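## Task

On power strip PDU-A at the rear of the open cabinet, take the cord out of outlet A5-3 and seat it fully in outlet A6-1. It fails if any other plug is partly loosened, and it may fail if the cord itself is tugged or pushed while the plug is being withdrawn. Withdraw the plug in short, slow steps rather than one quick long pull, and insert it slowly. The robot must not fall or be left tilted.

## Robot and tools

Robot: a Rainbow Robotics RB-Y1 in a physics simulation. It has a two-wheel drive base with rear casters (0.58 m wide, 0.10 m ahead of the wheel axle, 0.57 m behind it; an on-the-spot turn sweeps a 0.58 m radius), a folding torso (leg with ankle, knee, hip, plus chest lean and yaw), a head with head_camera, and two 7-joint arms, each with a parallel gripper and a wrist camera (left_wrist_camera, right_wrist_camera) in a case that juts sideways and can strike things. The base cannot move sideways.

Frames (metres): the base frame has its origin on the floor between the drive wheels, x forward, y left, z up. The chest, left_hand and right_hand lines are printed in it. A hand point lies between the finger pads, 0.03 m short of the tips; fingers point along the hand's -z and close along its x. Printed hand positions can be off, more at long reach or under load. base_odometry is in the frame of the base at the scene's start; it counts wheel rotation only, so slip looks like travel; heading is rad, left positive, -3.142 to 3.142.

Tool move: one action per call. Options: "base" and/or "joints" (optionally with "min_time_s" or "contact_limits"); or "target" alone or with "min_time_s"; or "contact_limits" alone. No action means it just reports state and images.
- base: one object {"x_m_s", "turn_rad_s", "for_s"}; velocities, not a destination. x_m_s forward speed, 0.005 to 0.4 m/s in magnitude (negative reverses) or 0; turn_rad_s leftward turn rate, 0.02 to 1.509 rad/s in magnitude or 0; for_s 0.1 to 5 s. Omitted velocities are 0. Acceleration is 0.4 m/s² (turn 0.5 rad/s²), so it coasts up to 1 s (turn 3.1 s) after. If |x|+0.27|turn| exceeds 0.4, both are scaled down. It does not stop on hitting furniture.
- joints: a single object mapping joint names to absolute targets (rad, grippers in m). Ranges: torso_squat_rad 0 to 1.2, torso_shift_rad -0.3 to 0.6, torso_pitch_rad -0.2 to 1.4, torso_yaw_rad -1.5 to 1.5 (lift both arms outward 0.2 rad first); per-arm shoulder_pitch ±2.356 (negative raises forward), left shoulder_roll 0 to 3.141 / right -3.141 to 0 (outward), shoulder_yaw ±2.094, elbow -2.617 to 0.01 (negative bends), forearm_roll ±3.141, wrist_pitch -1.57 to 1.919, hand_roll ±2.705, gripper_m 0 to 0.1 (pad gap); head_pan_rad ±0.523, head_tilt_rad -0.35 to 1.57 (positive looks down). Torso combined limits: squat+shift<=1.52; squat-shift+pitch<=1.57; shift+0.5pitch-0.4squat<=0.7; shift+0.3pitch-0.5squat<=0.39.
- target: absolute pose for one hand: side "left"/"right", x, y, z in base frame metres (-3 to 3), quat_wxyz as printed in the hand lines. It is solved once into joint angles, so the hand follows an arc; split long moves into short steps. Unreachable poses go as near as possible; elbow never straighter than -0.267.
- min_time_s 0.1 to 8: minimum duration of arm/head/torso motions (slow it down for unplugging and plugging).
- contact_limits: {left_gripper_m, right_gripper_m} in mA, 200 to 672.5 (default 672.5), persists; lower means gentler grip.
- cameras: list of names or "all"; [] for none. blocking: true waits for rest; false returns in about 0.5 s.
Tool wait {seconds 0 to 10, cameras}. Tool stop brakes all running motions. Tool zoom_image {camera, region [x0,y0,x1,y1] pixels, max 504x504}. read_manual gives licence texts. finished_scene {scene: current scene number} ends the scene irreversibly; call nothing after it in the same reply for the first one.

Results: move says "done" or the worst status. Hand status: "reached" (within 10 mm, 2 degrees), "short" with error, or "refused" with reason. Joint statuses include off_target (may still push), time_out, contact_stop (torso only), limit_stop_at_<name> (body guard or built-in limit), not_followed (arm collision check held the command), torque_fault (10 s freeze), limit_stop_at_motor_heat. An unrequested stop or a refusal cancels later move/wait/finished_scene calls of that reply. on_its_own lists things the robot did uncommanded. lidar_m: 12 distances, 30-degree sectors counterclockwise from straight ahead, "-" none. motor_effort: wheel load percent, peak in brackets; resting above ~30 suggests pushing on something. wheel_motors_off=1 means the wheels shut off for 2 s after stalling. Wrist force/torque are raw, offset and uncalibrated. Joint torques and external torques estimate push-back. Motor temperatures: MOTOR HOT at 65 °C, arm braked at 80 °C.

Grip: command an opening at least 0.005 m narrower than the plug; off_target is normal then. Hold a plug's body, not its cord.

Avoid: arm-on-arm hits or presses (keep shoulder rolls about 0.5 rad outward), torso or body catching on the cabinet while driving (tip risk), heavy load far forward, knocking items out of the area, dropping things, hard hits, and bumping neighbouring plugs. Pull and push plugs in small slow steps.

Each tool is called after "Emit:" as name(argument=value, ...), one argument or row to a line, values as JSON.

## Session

Emit:
move(
  joints={"head_tilt_rad":0.2},
)

Scene clock: 0.73 s.
Joint torques (N m): left_arm=[-1.47 0.41 0.01 -0.23 0.08 -0.45 -0.09] | right_arm=[-2.25 -0.34 -0.3 -0.55 0.17 -0.12 -0.05]
External joint torques (N m): left_arm=[-0.42 -0.02 -0.01 -0.12 0.08 -0.08 -0.08] | right_arm=[-0.28 0.34 -0.29 -0.26 0.13 0.17 -0.05]
Motor temperatures (°C): left_arm=[43 41 42 46 44 43 40] | right_arm=[45 41 46 47 44 41 40]
Wrist force (N): left_arm=[-0.4 -0.2 -5.8] | right_arm=[-1.5 1.1 -6.2]
Wrist torque (N m): left_arm=[-0.14 0.09 0.06] | right_arm=[-0.08 -0.13 0.05]
Wrist force, peak (N): left_arm=[-0.8 0.0 -6.2] | right_arm=[-1.7 2.0 -7.0]
move: done
base_odometry: x=+0.000 y=+0.000 heading=+0.000
lidar_m: 2.80 1.27 0.97 0.94 1.00 1.44 1.59 0.76 0.57 0.56 0.58 0.85
base_status: not commanded
joint_positions: torso_squat_rad=+0.350 torso_shift_rad=+0.000 torso_pitch_rad=+0.000 torso_yaw_rad=+0.000 left_shoulder_pitch_rad=+0.029 left_shoulder_roll_rad=+0.007 left_shoulder_yaw_rad=+0.050 left_elbow_rad=-0.144 left_forearm_roll_rad=-0.011 left_wrist_pitch_rad=-0.016 left_hand_roll_rad=+0.041 left_gripper_m=+0.100 right_shoulder_pitch_rad=-0.016 right_shoulder_roll_rad=-0.009 right_shoulder_yaw_rad=+0.033 right_elbow_rad=-0.139 right_forearm_roll_rad=-0.033 right_wrist_pitch_rad=+0.031 right_hand_roll_rad=+0.031 right_gripper_m=+0.100 head_pan_rad=+0.000 head_tilt_rad=+0.200
joint_status: all done
wheel_motors_off: 0
motor_effort: left_wheel=+2(2) right_wheel=+1(1)
chest: x=-0.2280 y=+0.0005 z=+1.2475 quat_wxyz=(+1.000, +0.000, +0.000, +0.000) (m; base frame)
left_hand: x=-0.1751 y=+0.2295 z=+0.5642 quat_wxyz=(+0.997, +0.005, -0.067, +0.044) (m; base frame)
right_hand: x=-0.1559 y=-0.2241 z=+0.5657 quat_wxyz=(+0.998, -0.003, -0.061, +0.019) (m; base frame)
pictures: head_camera, left_wrist_camera, right_wrist_camera
camera_calibration:
head_camera: T_world_to_cam=[[0.00643933, -0.999921, -0.0107663, 0.0260392], [-0.165959, 0.00954861, -0.986086, 1.45906], [0.986112, 0.00813651, -0.165885, 0.381259], [0, 0, 0, 1]] pos_world=[-0.133986, 0.00900307, 1.50229]
left_wrist_camera: T_world_to_cam=[[0.988819, 0.115519, 0.0943021, 0.0945029], [0.0641805, -0.900489, 0.430117, 0.00709784], [0.134605, -0.419255, -0.897835, 0.698631], [0, 0, 0, 1]] pos_world=[-0.187941, 0.288379, 0.61529]
right_wrist_camera: T_world_to_cam=[[-0.991305, -0.0343305, -0.127026, -0.0885135], [-0.0900952, 0.880668, 0.465087, -0.0494583], [0.0959008, 0.472488, -0.876104, 0.693147], [0, 0, 0, 1]] pos_world=[-0.158673, -0.286986, 0.619027]

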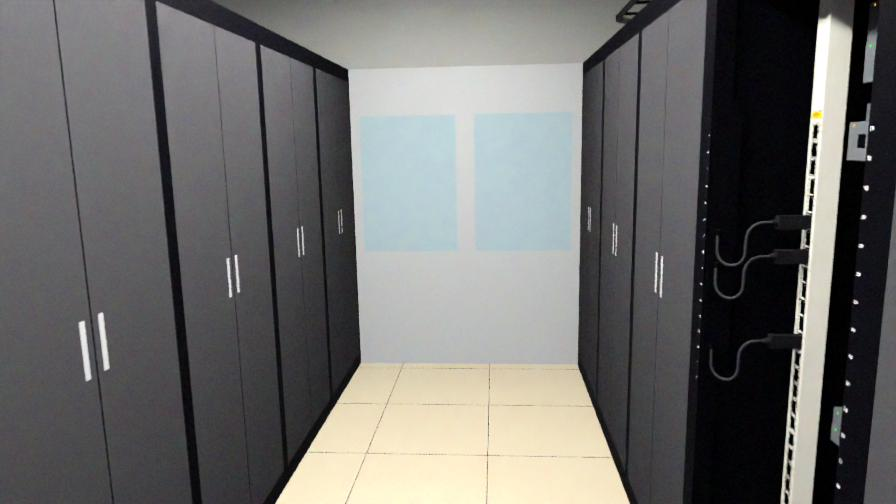

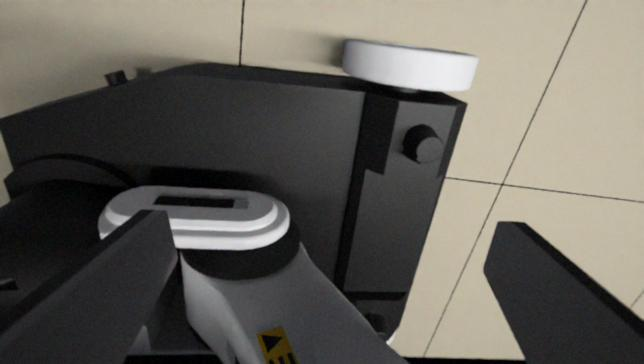

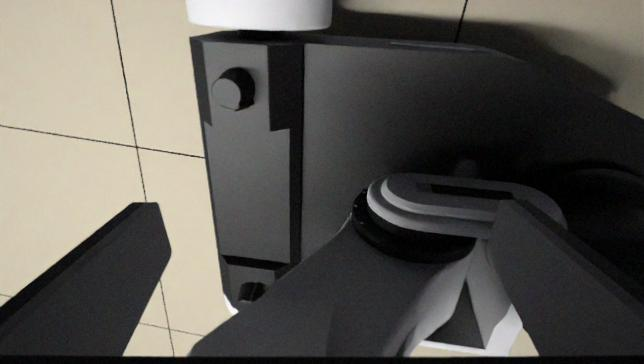

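Emit:
move(
  joints={"head_tilt_rad":0.2,"head_pan_rad":-0.5},
  cameras=["head_camera"],
)

Scene clock: 8.17 s.
Joint torques (N m): left_arm=[-1.51 0.52 0.26 -0.2 -0.01 -0.43 -0.1] | right_arm=[-1.89 -0.32 -0.19 -0.72 0.1 -0.11 0]
External joint torques (N m): left_arm=[-0.46 0.09 0.24 -0.09 -0.02 -0.06 -0.1] | right_arm=[0.07 0.36 -0.18 -0.42 0.07 0.18 0]
Motor temperatures (°C): left_arm=[43 41 42 46 44 43 40] | right_arm=[45 41 46 47 44 41 40]
Wrist force (N): left_arm=[-0.4 0.2 -6.2] | right_arm=[-1.7 1.6 -6.2]
Wrist torque (N m): left_arm=[-0.19 0.07 0.09] | right_arm=[-0.14 -0.20 0.06]
Wrist force, peak (N): left_arm=[-0.4 -0.2 -6.5] | right_arm=[-1.3 1.5 -7.2]
move: done
base_odometry: x=+0.000 y=+0.000 heading=+0.000
lidar_m: 2.81 1.27 0.97 0.95 1.01 1.44 1.58 0.75 0.57 0.55 0.60 0.86
base_status: not commanded
joint_positions: torso_squat_rad=+0.350 torso_shift_rad=+0.000 torso_pitch_rad=+0.000 torso_yaw_rad=+0.000 left_shoulder_pitch_rad=+0.029 left_shoulder_roll_rad=+0.007 left_shoulder_yaw_rad=+0.050 left_elbow_rad=-0.144 left_forearm_roll_rad=-0.011 left_wrist_pitch_rad=-0.016 left_hand_roll_rad=+0.041 left_gripper_m=+0.100 right_shoulder_pitch_rad=-0.016 right_shoulder_roll_rad=-0.009 right_shoulder_yaw_rad=+0.033 right_elbow_rad=-0.139 right_forearm_roll_rad=-0.033 right_wrist_pitch_rad=+0.031 right_hand_roll_rad=+0.031 right_gripper_m=+0.100 head_pan_rad=-0.500 head_tilt_rad=+0.200
joint_status: all done
wheel_motors_off: 0
motor_effort: left_wheel=+2(2) right_wheel=+0(1)
chest: x=-0.2280 y=+0.0005 z=+1.2475 quat_wxyz=(+1.000, +0.000, +0.000, +0.000) (m; base frame)
left_hand: x=-0.1751 y=+0.2295 z=+0.5642 quat_wxyz=(+0.997, +0.005, -0.067, +0.044) (m; base frame)
right_hand: x=-0.1559 y=-0.2241 z=+0.5657 quat_wxyz=(+0.998, -0.003, -0.061, +0.019) (m; base frame)
pictures: head_camera
camera_calibration:
head_camera: T_world_to_cam=[[-0.473673, -0.880634, -0.0108373, -0.0728131], [-0.140681, 0.0878045, -0.986154, 1.46429], [0.869392, -0.465589, -0.165479, 0.356896], [0, 0, 0, 1]] pos_world=[-0.138776, -0.0265259, 1.50228]

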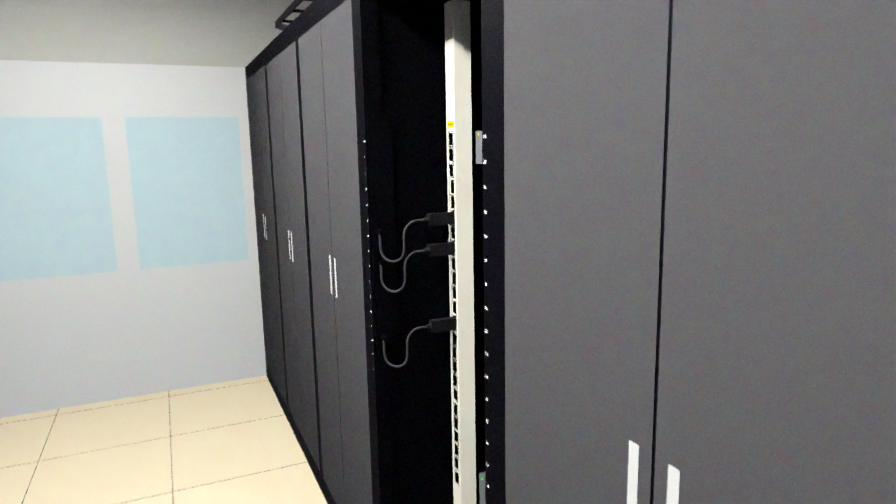

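Emit:
move(
  base={"x_m_s":0.25,"for_s":3.4},
  joints={"head_pan_rad":-0.52,"head_tilt_rad":0.3},
  cameras=["head_camera"],
)

Emit:
move(
  base={"turn_rad_s":-0.4,"for_s":2.0},
  cameras=["head_camera"],
)

Scene clock: 33.07 s.
Joint torques (N m): left_arm=[-1.32 0.33 0.15 -0.18 0.06 -0.47 -0.14] | right_arm=[-1.84 -0.09 -0.28 -0.74 0.12 -0.1 0.04]
External joint torques (N m): left_arm=[-0.27 -0.1 0.14 -0.07 0.06 -0.1 -0.14] | right_arm=[0.12 0.59 -0.26 -0.44 0.08 0.2 0.04]
Motor temperatures (°C): left_arm=[43 41 42 46 44 43 40] | right_arm=[45 41 46 47 44 41 40]
Wrist force (N): left_arm=[-1.2 0.1 -6.0] | right_arm=[-1.9 1.4 -6.3]
Wrist torque (N m): left_arm=[-0.20 0.00 0.09] | right_arm=[-0.11 -0.22 0.09]
Wrist force, peak (N): left_arm=[-0.4 0.4 -6.5] | right_arm=[-1.8 1.8 -7.0]
move: done
base_odometry: x=+0.850 y=+0.001 heading=+0.001
lidar_m: 2.83 1.21 0.92 0.90 0.96 1.36 1.93 0.83 0.62 0.60 0.96 0.96
base_status: done (sent for 3.4 of 3.4 s)
joint_positions: torso_squat_rad=+0.350 torso_shift_rad=+0.000 torso_pitch_rad=+0.000 torso_yaw_rad=+0.000 left_shoulder_pitch_rad=+0.029 left_shoulder_roll_rad=+0.007 left_shoulder_yaw_rad=+0.050 left_elbow_rad=-0.144 left_forearm_roll_rad=-0.011 left_wrist_pitch_rad=-0.016 left_hand_roll_rad=+0.041 left_gripper_m=+0.100 right_shoulder_pitch_rad=-0.016 right_shoulder_roll_rad=-0.009 right_shoulder_yaw_rad=+0.033 right_elbow_rad=-0.139 right_forearm_roll_rad=-0.033 right_wrist_pitch_rad=+0.031 right_hand_roll_rad=+0.031 right_gripper_m=+0.100 head_pan_rad=-0.520 head_tilt_rad=+0.300
joint_status: all done
wheel_motors_off: 0
motor_effort: left_wheel=+10(35) right_wheel=-9(20)
chest: x=-0.2279 y=+0.0005 z=+1.2475 quat_wxyz=(+1.000, +0.000, +0.000, +0.000) (m; base frame)
left_hand: x=-0.1750 y=+0.2295 z=+0.5642 quat_wxyz=(+0.997, +0.005, -0.067, +0.044) (m; base frame)
right_hand: x=-0.1559 y=-0.2241 z=+0.5657 quat_wxyz=(+0.998, -0.003, -0.061, +0.019) (m; base frame)
pictures: head_camera
camera_calibration:
head_camera: T_world_to_cam=[[-0.492278, -0.870365, -0.0112972, -0.0759862], [-0.223623, 0.139003, -0.964713, 1.41617], [0.841222, -0.472381, -0.263062, 0.492301], [0, 0, 0, 1]] pos_world=[-0.134852, -0.0304341, 1.49485]

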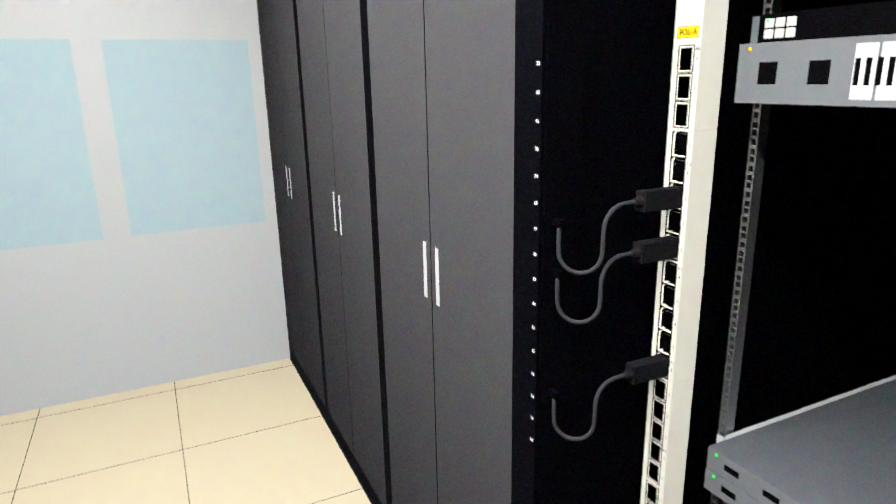

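Scene clock: 36.43 s.
Joint torques (N m): left_arm=[-1.34 0.63 0.13 -0.21 0.08 -0.38 -0.13] | right_arm=[-1.79 -0.31 -0.42 -0.7 0.12 -0.1 0.08]
External joint torques (N m): left_arm=[-0.29 0.21 0.11 -0.11 0.07 -0.01 -0.12] | right_arm=[0.17 0.37 -0.41 -0.41 0.08 0.19 0.07]
Motor temperatures (°C): left_arm=[43 41 42 46 44 43 40] | right_arm=[45 41 46 47 44 41 40]
Wrist force (N): left_arm=[-0.2 0.2 -6.1] | right_arm=[-1.6 1.7 -5.7]
Wrist torque (N m): left_arm=[-0.21 0.12 0.10] | right_arm=[-0.14 -0.12 0.08]
Wrist force, peak (N): left_arm=[-0.4 0.2 -6.4] | right_arm=[-2.0 1.8 -6.9]
move: done
base_odometry: x=+0.850 y=+0.001 heading=-0.798
lidar_m: 0.95 1.34 1.68 1.02 0.90 0.91 1.07 1.95 1.15 0.69 0.61 0.85
base_status: done (sent for 2 of 2 s)
joint_positions: torso_squat_rad=+0.350 torso_shift_rad=+0.000 torso_pitch_rad=+0.000 torso_yaw_rad=+0.000 left_shoulder_pitch_rad=+0.029 left_shoulder_roll_rad=+0.007 left_shoulder_yaw_rad=+0.050 left_elbow_rad=-0.144 left_forearm_roll_rad=-0.011 left_wrist_pitch_rad=-0.016 left_hand_roll_rad=+0.041 left_gripper_m=+0.100 right_shoulder_pitch_rad=-0.016 right_shoulder_roll_rad=-0.009 right_shoulder_yaw_rad=+0.033 right_elbow_rad=-0.139 right_forearm_roll_rad=-0.033 right_wrist_pitch_rad=+0.031 right_hand_roll_rad=+0.031 right_gripper_m=+0.100 head_pan_rad=-0.520 head_tilt_rad=+0.300
joint_status: not commanded
wheel_motors_off: 0
motor_effort: left_wheel=+14(28) right_wheel=+1(30)
chest: x=-0.2279 y=+0.0005 z=+1.2475 quat_wxyz=(+1.000, +0.000, +0.000, +0.000) (m; base frame)
left_hand: x=-0.1750 y=+0.2295 z=+0.5642 quat_wxyz=(+0.997, +0.005, -0.067, +0.044) (m; base frame)
right_hand: x=-0.1559 y=-0.2241 z=+0.5657 quat_wxyz=(+0.998, -0.003, -0.061, +0.019) (m; base frame)
pictures: head_camera
camera_calibration:
head_camera: T_world_to_cam=[[-0.492298, -0.870352, -0.0113814, -0.0758627], [-0.223581, 0.139079, -0.964712, 1.41618], [0.841222, -0.472381, -0.263063, 0.492302], [0, 0, 0, 1]] pos_world=[-0.134853, -0.0304342, 1.49485]

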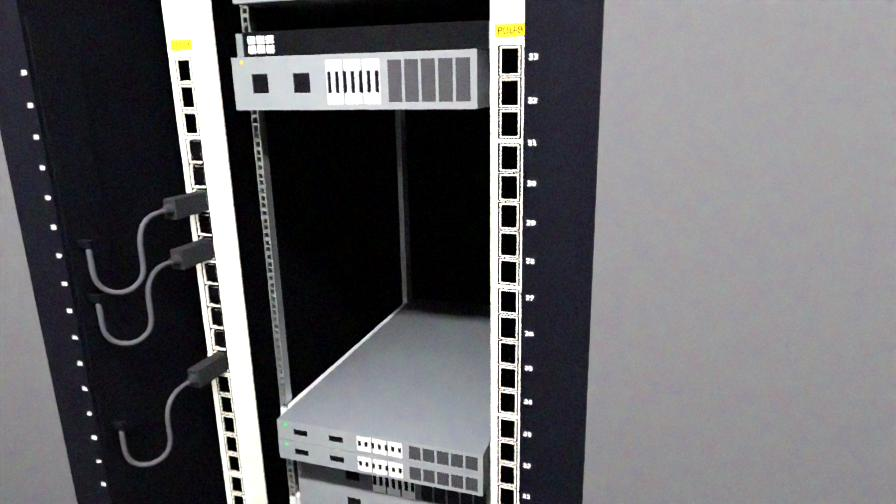

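Emit:
move(
  base={"x_m_s":0.15,"for_s":2.0},
  joints={"head_pan_rad":0.0,"head_tilt_rad":0.4},
  cameras=["head_camera"],
)

Emit:
move(
  base={"turn_rad_s":-0.4,"for_s":2.07},
  cameras=["head_camera"],
)

Scene clock: 48.73 s.
Joint torques (N m): left_arm=[-1.38 0.39 0.13 -0.22 0.13 -0.46 -0.22] | right_arm=[-1.8 -0.55 -0.12 -0.73 0.13 -0.15 -0.08]
External joint torques (N m): left_arm=[-0.33 -0.03 0.12 -0.12 0.12 -0.09 -0.21] | right_arm=[0.16 0.13 -0.11 -0.43 0.09 0.15 -0.08]
Motor temperatures (°C): left_arm=[43 41 42 46 44 43 40] | right_arm=[45 41 46 47 44 41 40]
Wrist force (N): left_arm=[-0.5 0.0 -6.2] | right_arm=[-1.6 1.2 -5.7]
Wrist torque (N m): left_arm=[-0.16 0.05 0.08] | right_arm=[-0.13 -0.12 0.09]
Wrist force, peak (N): left_arm=[-0.6 0.0 -6.4] | right_arm=[-1.6 1.6 -7.2]
move: done
base_odometry: x=+1.059 y=-0.214 heading=-0.799
lidar_m: 0.65 0.89 2.05 1.25 1.10 1.10 1.31 2.40 0.77 0.47 0.46 0.76
base_status: done (sent for 2 of 2 s)
joint_positions: torso_squat_rad=+0.350 torso_shift_rad=+0.000 torso_pitch_rad=+0.000 torso_yaw_rad=+0.000 left_shoulder_pitch_rad=+0.029 left_shoulder_roll_rad=+0.007 left_shoulder_yaw_rad=+0.050 left_elbow_rad=-0.144 left_forearm_roll_rad=-0.011 left_wrist_pitch_rad=-0.016 left_hand_roll_rad=+0.041 left_gripper_m=+0.100 right_shoulder_pitch_rad=-0.016 right_shoulder_roll_rad=-0.009 right_shoulder_yaw_rad=+0.033 right_elbow_rad=-0.139 right_forearm_roll_rad=-0.033 right_wrist_pitch_rad=+0.031 right_hand_roll_rad=+0.031 right_gripper_m=+0.100 head_pan_rad=+0.000 head_tilt_rad=+0.400
joint_status: all done
wheel_motors_off: 0
motor_effort: left_wheel=-6(34) right_wheel=+5(25)
chest: x=-0.2280 y=+0.0005 z=+1.2475 quat_wxyz=(+1.000, +0.000, +0.000, +0.000) (m; base frame)
left_hand: x=-0.1751 y=+0.2295 z=+0.5642 quat_wxyz=(+0.997, +0.005, -0.067, +0.044) (m; base frame)
right_hand: x=-0.1559 y=-0.2241 z=+0.5657 quat_wxyz=(+0.998, -0.003, -0.061, +0.019) (m; base frame)
pictures: head_camera
camera_calibration:
head_camera: T_world_to_cam=[[0.00398593, -0.999923, -0.0117584, 0.0269826], [-0.358568, 0.00954747, -0.933455, 1.34323], [0.933495, 0.00793687, -0.358502, 0.649182], [0, 0, 0, 1]] pos_world=[-0.124477, 0.00900364, 1.48689]

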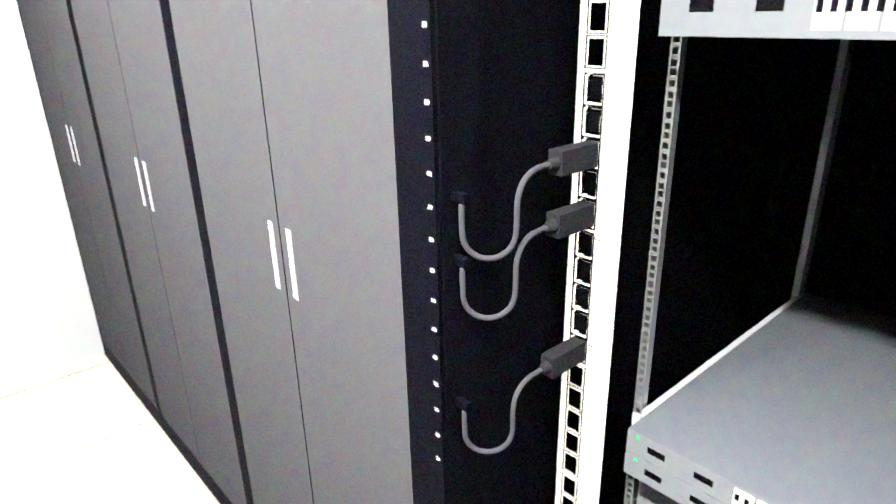

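Scene clock: 52.17 s.
Joint torques (N m): left_arm=[-1.25 0.47 0.26 -0.12 0.05 -0.46 -0.09] | right_arm=[-1.94 -0.17 -0.42 -0.59 0.11 -0.08 -0.02]
External joint torques (N m): left_arm=[-0.2 0.05 0.24 -0.01 0.05 -0.09 -0.09] | right_arm=[0.03 0.52 -0.41 -0.29 0.08 0.22 -0.03]
Motor temperatures (°C): left_arm=[43 41 42 46 44 43 40] | right_arm=[45 41 46 47 44 41 40]
Wrist force (N): left_arm=[-0.7 -0.2 -6.0] | right_arm=[-1.8 0.3 -6.2]
Wrist torque (N m): left_arm=[-0.14 0.05 0.10] | right_arm=[0.04 -0.20 0.10]
Wrist force, peak (N): left_arm=[-0.2 -0.1 -6.5] | right_arm=[-2.3 1.8 -6.9]
move: done
base_odometry: x=+1.059 y=-0.214 heading=-1.625
lidar_m: 0.65 0.76 0.65 1.59 1.56 1.15 1.09 1.14 1.56 1.59 0.58 0.46
base_status: done (sent for 2.07 of 2.07 s)
joint_positions: torso_squat_rad=+0.350 torso_shift_rad=+0.000 torso_pitch_rad=+0.000 torso_yaw_rad=+0.000 left_shoulder_pitch_rad=+0.029 left_shoulder_roll_rad=+0.007 left_shoulder_yaw_rad=+0.050 left_elbow_rad=-0.144 left_forearm_roll_rad=-0.011 left_wrist_pitch_rad=-0.016 left_hand_roll_rad=+0.041 left_gripper_m=+0.100 right_shoulder_pitch_rad=-0.016 right_shoulder_roll_rad=-0.009 right_shoulder_yaw_rad=+0.033 right_elbow_rad=-0.139 right_forearm_roll_rad=-0.033 right_wrist_pitch_rad=+0.031 right_hand_roll_rad=+0.031 right_gripper_m=+0.100 head_pan_rad=+0.000 head_tilt_rad=+0.400
joint_status: not commanded
wheel_motors_off: 0
motor_effort: left_wheel=+12(34) right_wheel=+2(31)
chest: x=-0.2280 y=+0.0005 z=+1.2475 quat_wxyz=(+1.000, +0.000, +0.000, +0.000) (m; base frame)
left_hand: x=-0.1751 y=+0.2295 z=+0.5642 quat_wxyz=(+0.997, +0.005, -0.067, +0.044) (m; base frame)
right_hand: x=-0.1559 y=-0.2241 z=+0.5657 quat_wxyz=(+0.998, -0.003, -0.061, +0.019) (m; base frame)
pictures: head_camera
camera_calibration:
head_camera: T_world_to_cam=[[0.00398593, -0.999923, -0.0117584, 0.0269826], [-0.358568, 0.00954747, -0.933455, 1.34323], [0.933495, 0.00793687, -0.358502, 0.649182], [0, 0, 0, 1]] pos_world=[-0.124477, 0.00900364, 1.48689]

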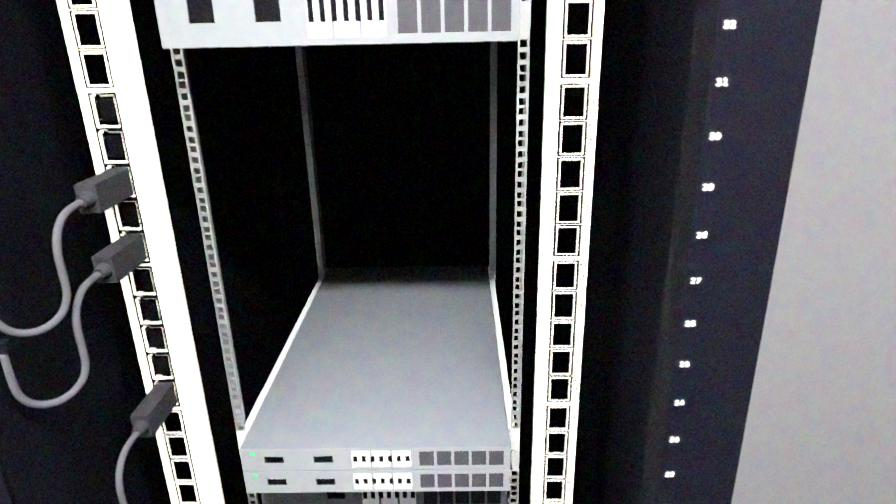

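Emit:
zoom_image(
  camera="head_camera",
  region=[0, 60, 260, 504],
)

Emit:
move(
  base={"turn_rad_s":0.3,"for_s":1.22},
  cameras=[],
)

Emit:
move(
  base={"x_m_s":0.1,"for_s":2.8},
  cameras=[],
)

Emit:
move(
  base={"turn_rad_s":-0.3,"for_s":1.34},
  cameras=["head_camera"],
)

Scaled by 1.135 from the camera's 896x504 image, which has a finer 1280x720 frame.

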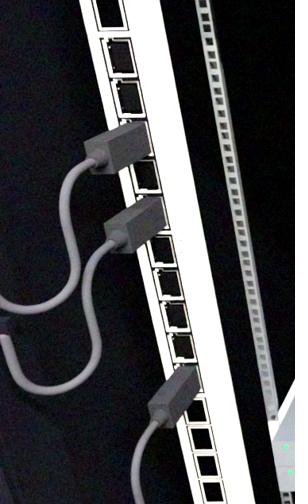

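Scene clock: 68.43 s.
Joint torques (N m): left_arm=[-1.44 0.35 0.07 -0.26 0.06 -0.39 -0.14] | right_arm=[-2.11 -0.25 -0.11 -0.76 0.14 -0.11 0.02]
External joint torques (N m): left_arm=[-0.38 -0.08 0.05 -0.15 0.06 -0.02 -0.14] | right_arm=[-0.14 0.43 -0.1 -0.46 0.11 0.18 0.01]
Motor temperatures (°C): left_arm=[43 41 42 46 44 43 40] | right_arm=[45 41 46 47 44 41 40]
Wrist force (N): left_arm=[-0.4 0.0 -6.0] | right_arm=[-2.3 1.3 -5.6]
Wrist torque (N m): left_arm=[-0.17 0.10 0.10] | right_arm=[-0.08 -0.24 0.04]
Wrist force, peak (N): left_arm=[-0.8 0.1 -6.5] | right_arm=[-2.2 1.1 -7.1]
move: done
base_odometry: x=+1.059 y=-0.214 heading=-1.257
lidar_m: 0.75 0.66 1.02 1.88 1.22 1.09 1.12 1.36 2.65 0.71 0.46 0.50
base_status: done (sent for 1.23 of 1.23 s)
joint_positions: torso_squat_rad=+0.350 torso_shift_rad=+0.000 torso_pitch_rad=+0.000 torso_yaw_rad=+0.000 left_shoulder_pitch_rad=+0.029 left_shoulder_roll_rad=+0.007 left_shoulder_yaw_rad=+0.050 left_elbow_rad=-0.144 left_forearm_roll_rad=-0.011 left_wrist_pitch_rad=-0.016 left_hand_roll_rad=+0.041 left_gripper_m=+0.100 right_shoulder_pitch_rad=-0.016 right_shoulder_roll_rad=-0.009 right_shoulder_yaw_rad=+0.033 right_elbow_rad=-0.139 right_forearm_roll_rad=-0.033 right_wrist_pitch_rad=+0.031 right_hand_roll_rad=+0.031 right_gripper_m=+0.100 head_pan_rad=+0.000 head_tilt_rad=+0.400
joint_status: not commanded
wheel_motors_off: 0
motor_effort: left_wheel=-18(28) right_wheel=+12(16)
chest: x=-0.2280 y=+0.0004 z=+1.2475 quat_wxyz=(+1.000, +0.000, +0.000, +0.000) (m; base frame)
left_hand: x=-0.1751 y=+0.2295 z=+0.5643 quat_wxyz=(+0.997, +0.005, -0.067, +0.044) (m; base frame)
right_hand: x=-0.1559 y=-0.2241 z=+0.5657 quat_wxyz=(+0.998, -0.003, -0.061, +0.019) (m; base frame)
pictures: none
No camera images: "cameras" was empty.

Scene clock: 72.17 s.
Joint torques (N m): left_arm=[-1.21 0.18 0.03 0.05 0.08 -0.4 -0.06] | right_arm=[-1.91 -0.57 -0.08 -0.76 0.12 -0.12 -0.02]
External joint torques (N m): left_arm=[-0.15 -0.23 0.01 0.16 0.08 -0.03 -0.05] | right_arm=[0.07 0.13 -0.07 -0.46 0.08 0.17 -0.03]
Motor temperatures (°C): left_arm=[43 41 42 46 44 43 40] | right_arm=[45 41 46 47 44 41 40]
Wrist force (N): left_arm=[-0.5 0.0 -6.1] | right_arm=[-1.6 1.2 -5.8]
Wrist torque (N m): left_arm=[-0.19 0.06 0.09] | right_arm=[-0.08 -0.17 0.07]
Wrist force, peak (N): left_arm=[-0.2 0.6 -6.4] | right_arm=[-2.1 2.2 -6.8]
move: done
base_odometry: x=+1.141 y=-0.470 heading=-1.297
lidar_m: 0.56 0.50 0.45 2.58 1.54 1.33 1.35 1.58 2.74 0.34 0.34 0.44
base_status: done (sent for 2.8 of 2.8 s)
joint_positions: torso_squat_rad=+0.350 torso_shift_rad=+0.000 torso_pitch_rad=+0.000 torso_yaw_rad=+0.000 left_shoulder_pitch_rad=+0.029 left_shoulder_roll_rad=+0.007 left_shoulder_yaw_rad=+0.050 left_elbow_rad=-0.144 left_forearm_roll_rad=-0.011 left_wrist_pitch_rad=-0.016 left_hand_roll_rad=+0.041 left_gripper_m=+0.100 right_shoulder_pitch_rad=-0.016 right_shoulder_roll_rad=-0.009 right_shoulder_yaw_rad=+0.033 right_elbow_rad=-0.139 right_forearm_roll_rad=-0.033 right_wrist_pitch_rad=+0.031 right_hand_roll_rad=+0.031 right_gripper_m=+0.100 head_pan_rad=+0.000 head_tilt_rad=+0.400
joint_status: not commanded
wheel_motors_off: 0
on_its_own: right_wheel is at rest, and its effort (+52) is outside its rest range (-51 to +51)
motor_effort: left_wheel=+9(33) right_wheel=+52(78)
chest: x=-0.2280 y=+0.0005 z=+1.2475 quat_wxyz=(+1.000, +0.000, +0.000, +0.000) (m; base frame)
left_hand: x=-0.1750 y=+0.2295 z=+0.5642 quat_wxyz=(+0.997, +0.005, -0.067, +0.044) (m; base frame)
right_hand: x=-0.1560 y=-0.2240 z=+0.5657 quat_wxyz=(+0.998, -0.003, -0.061, +0.019) (m; base frame)
pictures: none
No camera images: "cameras" was empty.

Scene clock: 74.57 s.
Joint torques (N m): left_arm=[-1.21 0.39 0.13 -0.25 0.1 -0.49 -0.12] | right_arm=[-2.1 -0.32 -0.21 -0.61 0.1 -0.2 0.02]
External joint torques (N m): left_arm=[-0.15 -0.03 0.11 -0.14 0.09 -0.12 -0.11] | right_arm=[-0.13 0.37 -0.2 -0.31 0.06 0.09 0.01]
Motor temperatures (°C): left_arm=[43 41 42 46 44 43 40] | right_arm=[45 41 46 47 44 41 40]
Wrist force (N): left_arm=[-0.5 0.0 -5.9] | right_arm=[-1.3 1.5 -6.3]
Wrist torque (N m): left_arm=[-0.19 0.07 0.11] | right_arm=[-0.14 -0.07 0.10]
Wrist force, peak (N): left_arm=[-0.5 0.3 -6.4] | right_arm=[-2.0 2.4 -6.6]
move: done
base_odometry: x=+1.141 y=-0.470 heading=-1.696
lidar_m: 0.54 0.51 0.44 0.47 2.16 1.44 1.34 1.36 1.71 1.16 0.34 0.42
base_status: done (sent for 1.33 of 1.33 s)
joint_positions: torso_squat_rad=+0.350 torso_shift_rad=+0.000 torso_pitch_rad=+0.000 torso_yaw_rad=+0.000 left_shoulder_pitch_rad=+0.029 left_shoulder_roll_rad=+0.007 left_shoulder_yaw_rad=+0.050 left_elbow_rad=-0.144 left_forearm_roll_rad=-0.011 left_wrist_pitch_rad=-0.016 left_hand_roll_rad=+0.041 left_gripper_m=+0.100 right_shoulder_pitch_rad=-0.016 right_shoulder_roll_rad=-0.009 right_shoulder_yaw_rad=+0.033 right_elbow_rad=-0.139 right_forearm_roll_rad=-0.033 right_wrist_pitch_rad=+0.031 right_hand_roll_rad=+0.031 right_gripper_m=+0.100 head_pan_rad=+0.000 head_tilt_rad=+0.400
joint_status: not commanded
wheel_motors_off: 0
motor_effort: left_wheel=+14(24) right_wheel=+2(33)
chest: x=-0.2280 y=+0.0005 z=+1.2475 quat_wxyz=(+1.000, +0.000, +0.000, +0.000) (m; base frame)
left_hand: x=-0.1750 y=+0.2295 z=+0.5642 quat_wxyz=(+0.997, +0.005, -0.067, +0.044) (m; base frame)
right_hand: x=-0.1559 y=-0.2241 z=+0.5657 quat_wxyz=(+0.998, -0.003, -0.061, +0.019) (m; base frame)
pictures: head_camera
camera_calibration:
head_camera: T_world_to_cam=[[0.00398466, -0.999923, -0.0117583, 0.0269823], [-0.358534, 0.00954807, -0.933468, 1.34325], [0.933508, 0.00793529, -0.358468, 0.649133], [0, 0, 0, 1]] pos_world=[-0.124478, 0.00900365, 1.48689]

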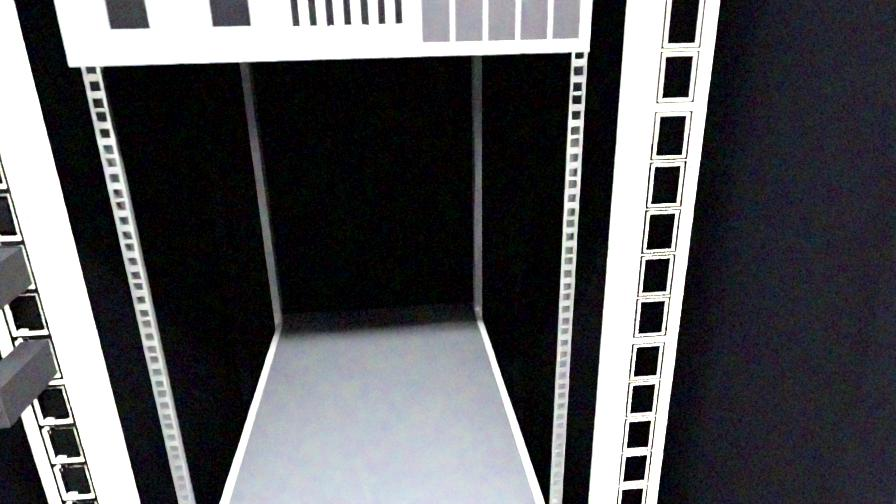

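Emit:
move(
  joints={"head_pan_rad":0.0,"head_tilt_rad":0.4},
  cameras=["head_camera"],
)

Scene clock: 96.97 s.
Joint torques (N m): left_arm=[-1.39 0.28 0.05 -0.16 0.09 -0.42 -0.06] | right_arm=[-2.36 -0.39 -0.42 -0.59 0.14 -0.18 -0.03]
External joint torques (N m): left_arm=[-0.34 -0.14 0.03 -0.05 0.09 -0.05 -0.06] | right_arm=[-0.4 0.29 -0.41 -0.29 0.11 0.11 -0.04]
Motor temperatures (°C): left_arm=[43 40 42 46 43 43 40] | right_arm=[45 41 46 47 44 41 40]
Wrist force (N): left_arm=[-0.6 0.3 -5.7] | right_arm=[-1.6 1.3 -6.1]
Wrist torque (N m): left_arm=[-0.21 0.04 0.08] | right_arm=[-0.11 -0.19 0.06]
Wrist force, peak (N): left_arm=[-0.3 -0.1 -6.6] | right_arm=[-1.7 1.9 -7.0]
move: done
base_odometry: x=+1.141 y=-0.470 heading=-1.696
lidar_m: 0.54 0.51 0.44 0.46 2.17 1.46 1.34 1.35 1.70 1.15 0.34 0.42
base_status: not commanded
joint_positions: torso_squat_rad=+0.350 torso_shift_rad=+0.000 torso_pitch_rad=+0.000 torso_yaw_rad=+0.000 left_shoulder_pitch_rad=+0.029 left_shoulder_roll_rad=+0.007 left_shoulder_yaw_rad=+0.050 left_elbow_rad=-0.144 left_forearm_roll_rad=-0.011 left_wrist_pitch_rad=-0.016 left_hand_roll_rad=+0.041 left_gripper_m=+0.100 right_shoulder_pitch_rad=-0.016 right_shoulder_roll_rad=-0.009 right_shoulder_yaw_rad=+0.033 right_elbow_rad=-0.139 right_forearm_roll_rad=-0.033 right_wrist_pitch_rad=+0.031 right_hand_roll_rad=+0.031 right_gripper_m=+0.100 head_pan_rad=+0.000 head_tilt_rad=+0.400
joint_status: all done
wheel_motors_off: 0
motor_effort: left_wheel=+14(14) right_wheel=+2(3)
chest: x=-0.2280 y=+0.0005 z=+1.2475 quat_wxyz=(+1.000, +0.000, +0.000, +0.000) (m; base frame)
left_hand: x=-0.1750 y=+0.2295 z=+0.5642 quat_wxyz=(+0.997, +0.005, -0.067, +0.044) (m; base frame)
right_hand: x=-0.1559 y=-0.2241 z=+0.5657 quat_wxyz=(+0.998, -0.003, -0.061, +0.019) (m; base frame)
pictures: head_camera
camera_calibration:
head_camera: T_world_to_cam=[[0.00398466, -0.999923, -0.0117583, 0.0269823], [-0.358534, 0.00954807, -0.933468, 1.34325], [0.933508, 0.00793529, -0.358468, 0.649133], [0, 0, 0, 1]] pos_world=[-0.124478, 0.00900365, 1.48689]

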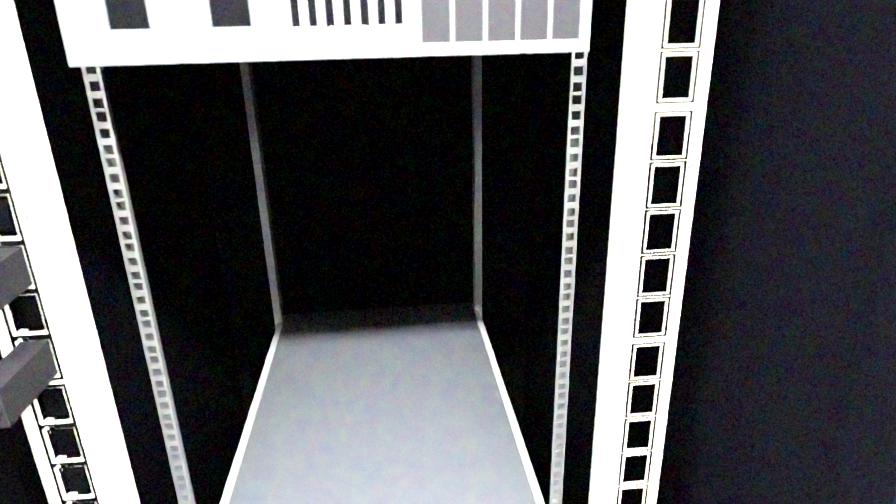

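Emit:
move(
  joints={"head_pan_rad":-0.52,"head_tilt_rad":0.9},
  cameras=["head_camera","right_wrist_camera"],
)

Emit:
move(
  joints={"head_pan_rad":0.4,"head_tilt_rad":0.5},
  cameras=["head_camera"],
)

Scene clock: 115.47 s.
Joint torques (N m): left_arm=[-1.32 0.21 0.08 -0.19 0.1 -0.49 -0.16] | right_arm=[-2.26 -0.57 -0.18 -0.68 0.16 -0.18 0.02]
External joint torques (N m): left_arm=[-0.26 -0.21 0.06 -0.08 0.1 -0.12 -0.15] | right_arm=[-0.29 0.11 -0.17 -0.38 0.12 0.12 0.01]
Motor temperatures (°C): left_arm=[43 40 42 46 43 43 40] | right_arm=[45 41 45 47 44 41 40]
Wrist force (N): left_arm=[-0.6 0.3 -6.2] | right_arm=[-1.6 1.7 -6.2]
Wrist torque (N m): left_arm=[-0.19 0.07 0.10] | right_arm=[-0.15 -0.17 0.06]
Wrist force, peak (N): left_arm=[-0.7 0.1 -6.5] | right_arm=[-1.7 1.4 -6.9]
move: done
base_odometry: x=+1.141 y=-0.470 heading=-1.696
lidar_m: 0.54 0.52 0.45 0.47 2.16 1.44 1.33 1.35 1.72 1.15 0.34 0.42
base_status: not commanded
joint_positions: torso_squat_rad=+0.350 torso_shift_rad=+0.000 torso_pitch_rad=+0.000 torso_yaw_rad=+0.000 left_shoulder_pitch_rad=+0.029 left_shoulder_roll_rad=+0.007 left_shoulder_yaw_rad=+0.050 left_elbow_rad=-0.144 left_forearm_roll_rad=-0.011 left_wrist_pitch_rad=-0.016 left_hand_roll_rad=+0.041 left_gripper_m=+0.100 right_shoulder_pitch_rad=-0.016 right_shoulder_roll_rad=-0.009 right_shoulder_yaw_rad=+0.033 right_elbow_rad=-0.139 right_forearm_roll_rad=-0.033 right_wrist_pitch_rad=+0.031 right_hand_roll_rad=+0.031 right_gripper_m=+0.100 head_pan_rad=-0.520 head_tilt_rad=+0.900
joint_status: all done
wheel_motors_off: 0
motor_effort: left_wheel=+14(14) right_wheel=+2(3)
chest: x=-0.2280 y=+0.0005 z=+1.2475 quat_wxyz=(+1.000, +0.000, +0.000, +0.000) (m; base frame)
left_hand: x=-0.1750 y=+0.2295 z=+0.5642 quat_wxyz=(+0.997, +0.005, -0.067, +0.044) (m; base frame)
right_hand: x=-0.1559 y=-0.2241 z=+0.5657 quat_wxyz=(+0.998, -0.003, -0.061, +0.019) (m; base frame)
pictures: head_camera, right_wrist_camera
camera_calibration:
head_camera: T_world_to_cam=[[-0.499017, -0.866505, -0.0122522, -0.0759535], [-0.656285, 0.387109, -0.647639, 0.867879], [0.565926, -0.315142, -0.761849, 1.15754], [0, 0, 0, 1]] pos_world=[-0.123409, -0.0369879, 1.44301]
right_wrist_camera: T_world_to_cam=[[-0.991305, -0.0343299, -0.127029, -0.0885114], [-0.0901046, 0.880626, 0.465165, -0.0495196], [0.0958958, 0.472566, -0.876063, 0.693142], [0, 0, 0, 1]] pos_world=[-0.158673, -0.286986, 0.619027]

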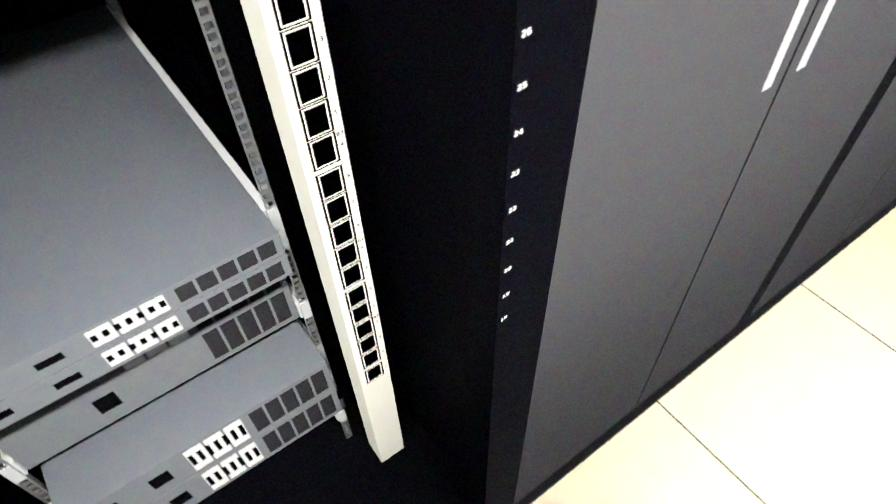

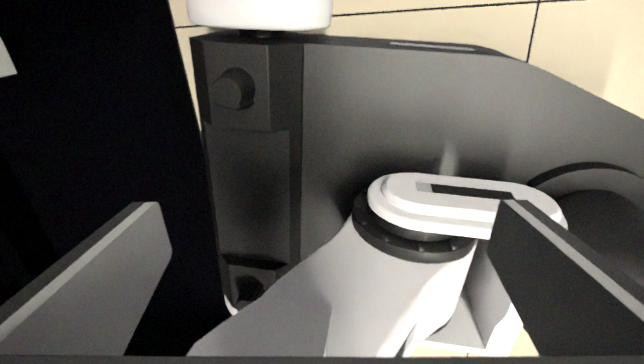

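Scene clock: 116.73 s.
Joint torques (N m): left_arm=[-1.24 0.28 0.11 -0.25 0.02 -0.42 -0.09] | right_arm=[-2.28 -0.59 -0.17 -0.85 0.11 -0.1 0]
External joint torques (N m): left_arm=[-0.19 -0.14 0.1 -0.14 0.01 -0.05 -0.09] | right_arm=[-0.31 0.1 -0.15 -0.56 0.07 0.19 -0.01]
Motor temperatures (°C): left_arm=[42 40 42 46 43 43 40] | right_arm=[45 41 45 47 44 41 40]
Wrist force (N): left_arm=[-0.7 0.0 -6.2] | right_arm=[-2.0 1.5 -6.4]
Wrist torque (N m): left_arm=[-0.19 0.04 0.10] | right_arm=[-0.14 -0.23 0.09]
Wrist force, peak (N): left_arm=[-0.3 0.4 -6.3] | right_arm=[-2.6 1.6 -6.3]
move: done
base_odometry: x=+1.141 y=-0.470 heading=-1.696
lidar_m: 0.54 0.52 0.44 0.46 2.17 1.45 1.33 1.35 1.71 1.16 0.34 0.42
base_status: not commanded
joint_positions: torso_squat_rad=+0.350 torso_shift_rad=+0.000 torso_pitch_rad=+0.000 torso_yaw_rad=+0.000 left_shoulder_pitch_rad=+0.029 left_shoulder_roll_rad=+0.007 left_shoulder_yaw_rad=+0.050 left_elbow_rad=-0.144 left_forearm_roll_rad=-0.011 left_wrist_pitch_rad=-0.016 left_hand_roll_rad=+0.041 left_gripper_m=+0.100 right_shoulder_pitch_rad=-0.016 right_shoulder_roll_rad=-0.009 right_shoulder_yaw_rad=+0.033 right_elbow_rad=-0.139 right_forearm_roll_rad=-0.033 right_wrist_pitch_rad=+0.031 right_hand_roll_rad=+0.031 right_gripper_m=+0.100 head_pan_rad=+0.400 head_tilt_rad=+0.500
joint_status: all done
wheel_motors_off: 0
motor_effort: left_wheel=+14(14) right_wheel=+2(3)
chest: x=-0.2280 y=+0.0005 z=+1.2475 quat_wxyz=(+1.000, +0.000, +0.000, +0.000) (m; base frame)
left_hand: x=-0.1750 y=+0.2295 z=+0.5642 quat_wxyz=(+0.997, +0.005, -0.067, +0.044) (m; base frame)
right_hand: x=-0.1559 y=-0.2241 z=+0.5657 quat_wxyz=(+0.998, -0.003, -0.061, +0.019) (m; base frame)
pictures: head_camera
camera_calibration:
head_camera: T_world_to_cam=[[0.391815, -0.919964, -0.0121356, 0.107395], [-0.418518, -0.16647, -0.892822, 1.27216], [0.819343, 0.3549, -0.450247, 0.75826], [0, 0, 0, 1]] pos_world=[-0.130931, 0.0414707, 1.47852]

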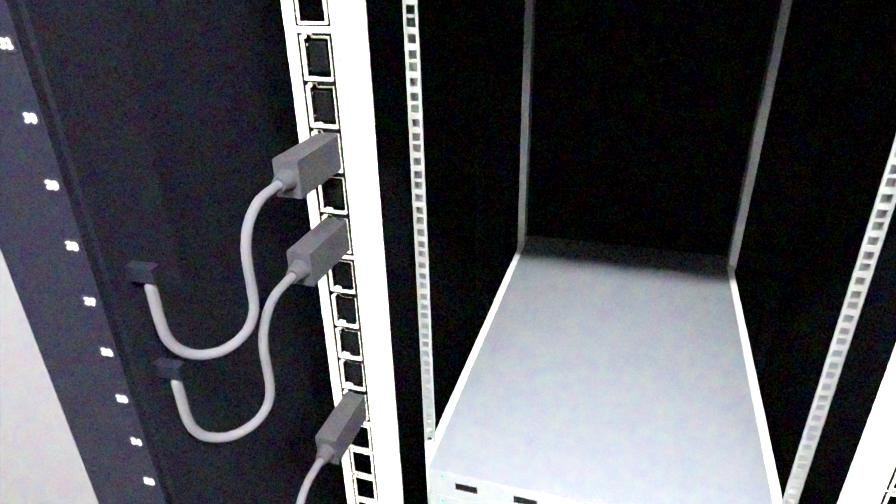

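Emit:
move(
  joints={"head_pan_rad":0.0,"head_tilt_rad":0.4},
  cameras=["head_camera"],
)

Emit:
zoom_image(
  camera="head_camera",
  region=[0, 154, 200, 504],
)

Emit:
zoom_image(
  camera="head_camera",
  region=[540, 154, 740, 504],
)

Scene clock: 168.40 s.
Joint torques (N m): left_arm=[-1.26 0.31 0.09 -0.22 0.09 -0.44 -0.14] | right_arm=[-2.15 -0.59 -0.29 -0.66 0.11 -0.18 0.04]
External joint torques (N m): left_arm=[-0.21 -0.11 0.07 -0.11 0.09 -0.07 -0.13] | right_arm=[-0.19 0.09 -0.28 -0.36 0.07 0.11 0.03]
Motor temperatures (°C): left_arm=[42 40 41 46 43 43 40] | right_arm=[45 41 45 47 44 41 40]
Wrist force (N): left_arm=[-0.6 0.0 -5.8] | right_arm=[-1.7 1.8 -5.6]
Wrist torque (N m): left_arm=[-0.18 0.06 0.08] | right_arm=[-0.14 -0.20 0.07]
Wrist force, peak (N): left_arm=[-0.8 0.0 -6.4] | right_arm=[-2.5 1.4 -6.6]
move: done
base_odometry: x=+1.141 y=-0.470 heading=-1.696
lidar_m: 0.55 0.51 0.44 0.46 2.15 1.44 1.33 1.34 1.72 1.16 0.34 0.43
base_status: not commanded
joint_positions: torso_squat_rad=+0.350 torso_shift_rad=+0.000 torso_pitch_rad=+0.000 torso_yaw_rad=+0.000 left_shoulder_pitch_rad=+0.029 left_shoulder_roll_rad=+0.007 left_shoulder_yaw_rad=+0.050 left_elbow_rad=-0.144 left_forearm_roll_rad=-0.011 left_wrist_pitch_rad=-0.016 left_hand_roll_rad=+0.041 left_gripper_m=+0.100 right_shoulder_pitch_rad=-0.016 right_shoulder_roll_rad=-0.009 right_shoulder_yaw_rad=+0.033 right_elbow_rad=-0.139 right_forearm_roll_rad=-0.033 right_wrist_pitch_rad=+0.031 right_hand_roll_rad=+0.031 right_gripper_m=+0.100 head_pan_rad=+0.000 head_tilt_rad=+0.400
joint_status: all done
wheel_motors_off: 0
motor_effort: left_wheel=+14(14) right_wheel=+2(3)
chest: x=-0.2280 y=+0.0005 z=+1.2475 quat_wxyz=(+1.000, +0.000, +0.000, +0.000) (m; base frame)
left_hand: x=-0.1750 y=+0.2295 z=+0.5642 quat_wxyz=(+0.997, +0.005, -0.067, +0.044) (m; base frame)
right_hand: x=-0.1559 y=-0.2241 z=+0.5657 quat_wxyz=(+0.998, -0.003, -0.061, +0.019) (m; base frame)
pictures: head_camera
camera_calibration:
head_camera: T_world_to_cam=[[0.00398593, -0.999923, -0.0117584, 0.0269826], [-0.358568, 0.00954747, -0.933455, 1.34323], [0.933495, 0.00793687, -0.358502, 0.649182], [0, 0, 0, 1]] pos_world=[-0.124477, 0.00900364, 1.48689]

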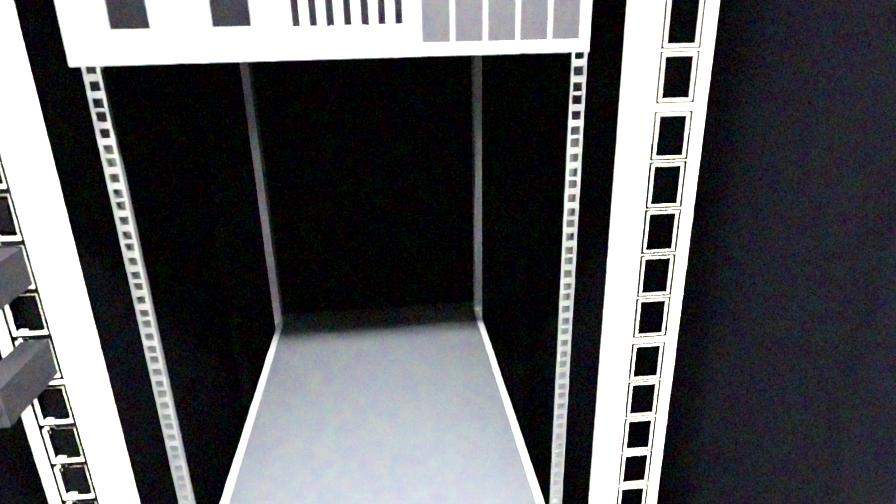

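Scaled by 1.440 from the camera's 896x504 image, which has a finer 1280x720 frame.

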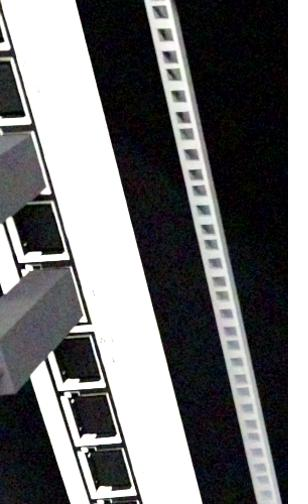

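Scaled by 1.440 from the camera's 896x504 image, which has a finer 1280x720 frame.

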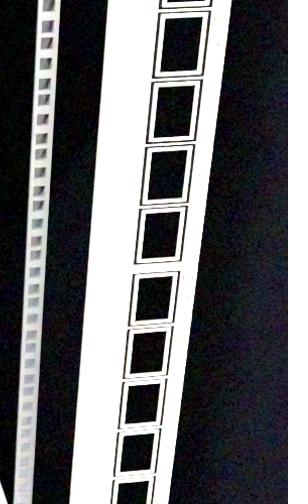

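Emit:
move(
  base={"turn_rad_s":0.1,"for_s":0.9},
  cameras=["head_camera"],
)

Emit:
zoom_image(
  camera="head_camera",
  region=[0, 154, 200, 504],
)

Emit:
zoom_image(
  camera="head_camera",
  region=[540, 154, 740, 504],
)

Scene clock: 186.30 s.
Joint torques (N m): left_arm=[-1.36 0.16 0.34 -0.14 0.03 -0.39 -0.06] | right_arm=[-2.28 -0.51 -0.23 -0.72 0.09 -0.24 -0.07]
External joint torques (N m): left_arm=[-0.31 -0.27 0.32 -0.03 0.03 -0.02 -0.05] | right_arm=[-0.31 0.17 -0.22 -0.43 0.06 0.05 -0.08]
Motor temperatures (°C): left_arm=[42 40 41 46 43 43 40] | right_arm=[45 41 45 47 44 41 40]
Wrist force (N): left_arm=[-0.7 0.0 -6.2] | right_arm=[-2.4 0.4 -5.3]
Wrist torque (N m): left_arm=[-0.17 0.04 0.10] | right_arm=[0.04 -0.27 0.09]
Wrist force, peak (N): left_arm=[-0.7 -0.2 -6.3] | right_arm=[-2.3 1.4 -6.8]
move: done
base_odometry: x=+1.141 y=-0.470 heading=-1.607
lidar_m: 0.56 0.51 0.45 0.59 1.96 1.40 1.33 1.38 1.85 0.73 0.34 0.44
base_status: done (sent for 0.9 of 0.9 s)
joint_positions: torso_squat_rad=+0.350 torso_shift_rad=+0.000 torso_pitch_rad=+0.000 torso_yaw_rad=+0.000 left_shoulder_pitch_rad=+0.029 left_shoulder_roll_rad=+0.007 left_shoulder_yaw_rad=+0.050 left_elbow_rad=-0.144 left_forearm_roll_rad=-0.011 left_wrist_pitch_rad=-0.016 left_hand_roll_rad=+0.041 left_gripper_m=+0.100 right_shoulder_pitch_rad=-0.016 right_shoulder_roll_rad=-0.009 right_shoulder_yaw_rad=+0.033 right_elbow_rad=-0.139 right_forearm_roll_rad=-0.033 right_wrist_pitch_rad=+0.031 right_hand_roll_rad=+0.031 right_gripper_m=+0.100 head_pan_rad=+0.000 head_tilt_rad=+0.400
joint_status: not commanded
wheel_motors_off: 0
motor_effort: left_wheel=-12(24) right_wheel=-2(10)
chest: x=-0.2280 y=+0.0004 z=+1.2475 quat_wxyz=(+1.000, +0.000, +0.000, +0.000) (m; base frame)
left_hand: x=-0.1750 y=+0.2295 z=+0.5643 quat_wxyz=(+0.997, +0.005, -0.067, +0.044) (m; base frame)
right_hand: x=-0.1559 y=-0.2241 z=+0.5657 quat_wxyz=(+0.998, -0.003, -0.061, +0.019) (m; base frame)
pictures: head_camera
camera_calibration:
head_camera: T_world_to_cam=[[0.00398593, -0.999923, -0.0117584, 0.0268826], [-0.358568, 0.00954747, -0.933455, 1.34323], [0.933495, 0.00793687, -0.358502, 0.649183], [0, 0, 0, 1]] pos_world=[-0.124477, 0.00890364, 1.48689]

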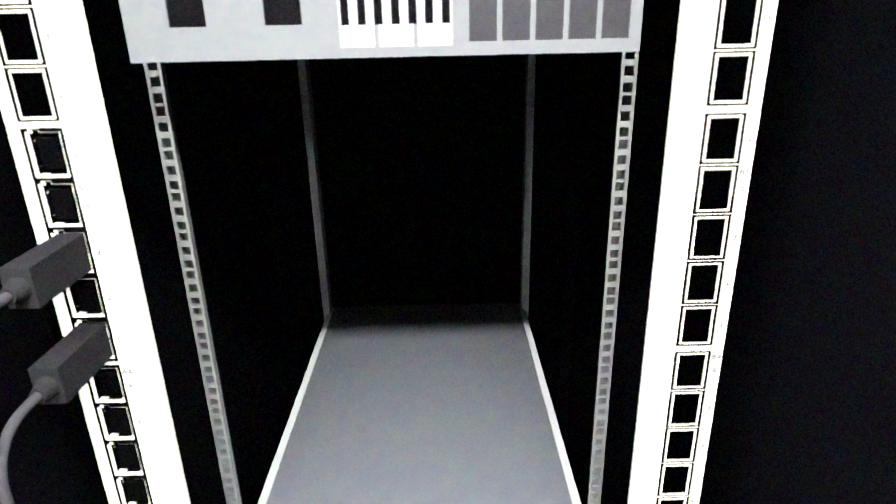

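Scaled by 1.440 from the camera's 896x504 image, which has a finer 1280x720 frame.

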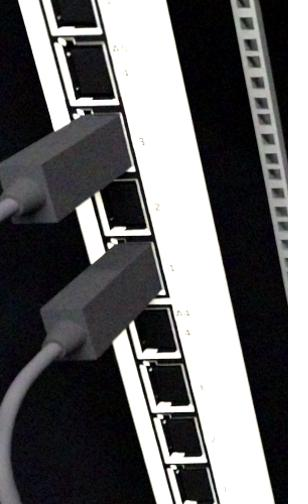

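Scaled by 1.440 from the camera's 896x504 image, which has a finer 1280x720 frame.

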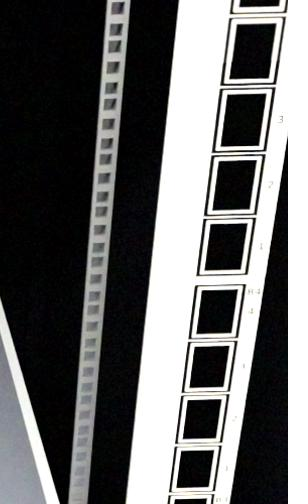

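Emit:
move(
  joints={"head_pan_rad":0.45,"head_tilt_rad":0.45},
  cameras=["head_camera"],
)

Emit:
zoom_image(
  camera="head_camera",
  region=[320, 40, 440, 200],
)

Emit:
zoom_image(
  camera="head_camera",
  region=[330, 180, 450, 340],
)

Scene clock: 192.53 s.
Joint torques (N m): left_arm=[-1.28 0.29 0.14 -0.21 0.1 -0.43 -0.09] | right_arm=[-2.14 -0.64 -0.47 -0.65 0.14 -0.25 -0.05]
External joint torques (N m): left_arm=[-0.23 -0.14 0.12 -0.1 0.1 -0.06 -0.08] | right_arm=[-0.17 0.04 -0.46 -0.36 0.1 0.05 -0.06]
Motor temperatures (°C): left_arm=[42 40 41 46 43 43 40] | right_arm=[45 41 45 47 44 41 40]
Wrist force (N): left_arm=[-0.4 -0.4 -6.1] | right_arm=[-1.7 1.8 -5.8]
Wrist torque (N m): left_arm=[-0.14 0.10 0.09] | right_arm=[-0.19 -0.14 0.07]
Wrist force, peak (N): left_arm=[-0.7 -0.1 -6.4] | right_arm=[-1.5 1.0 -7.0]
move: done
base_odometry: x=+1.141 y=-0.470 heading=-1.607
lidar_m: 0.56 0.51 0.44 0.58 1.96 1.40 1.34 1.39 1.85 0.72 0.34 0.44
base_status: not commanded
joint_positions: torso_squat_rad=+0.350 torso_shift_rad=+0.000 torso_pitch_rad=+0.000 torso_yaw_rad=+0.000 left_shoulder_pitch_rad=+0.029 left_shoulder_roll_rad=+0.007 left_shoulder_yaw_rad=+0.050 left_elbow_rad=-0.144 left_forearm_roll_rad=-0.011 left_wrist_pitch_rad=-0.016 left_hand_roll_rad=+0.041 left_gripper_m=+0.100 right_shoulder_pitch_rad=-0.016 right_shoulder_roll_rad=-0.009 right_shoulder_yaw_rad=+0.033 right_elbow_rad=-0.139 right_forearm_roll_rad=-0.033 right_wrist_pitch_rad=+0.031 right_hand_roll_rad=+0.031 right_gripper_m=+0.100 head_pan_rad=+0.450 head_tilt_rad=+0.450
joint_status: all done
wheel_motors_off: 0
motor_effort: left_wheel=-12(13) right_wheel=-2(3)
chest: x=-0.2280 y=+0.0004 z=+1.2475 quat_wxyz=(+1.000, +0.000, +0.000, +0.000) (m; base frame)
left_hand: x=-0.1750 y=+0.2295 z=+0.5643 quat_wxyz=(+0.997, +0.005, -0.067, +0.044) (m; base frame)
right_hand: x=-0.1559 y=-0.2241 z=+0.5657 quat_wxyz=(+0.998, -0.003, -0.061, +0.019) (m; base frame)
pictures: head_camera
camera_calibration:
head_camera: T_world_to_cam=[[0.437885, -0.89895, -0.0120436, 0.116676], [-0.36891, -0.16745, -0.914257, 1.31335], [0.819855, 0.404783, -0.404956, 0.692834], [0, 0, 0, 1]] pos_world=[-0.134606, 0.044359, 1.48271]

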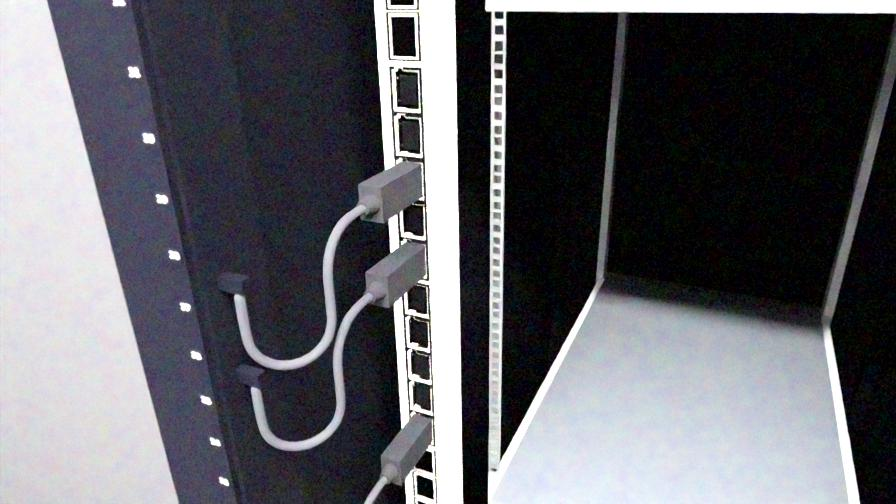

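Scaled by 3.150 from the camera's 896x504 image, which has a finer 1280x720 frame.

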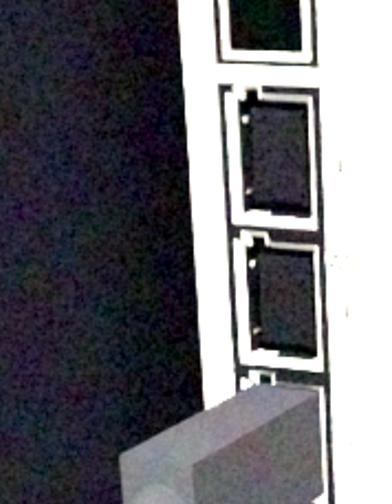

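Scaled by 3.150 from the camera's 896x504 image, which has a finer 1280x720 frame.

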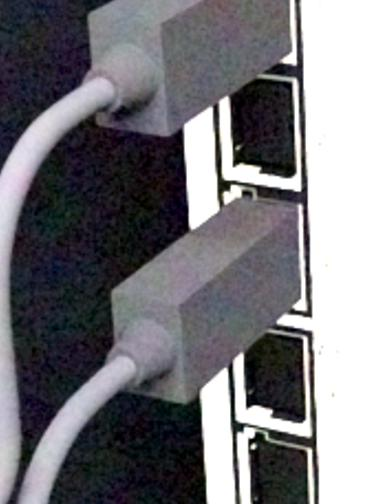

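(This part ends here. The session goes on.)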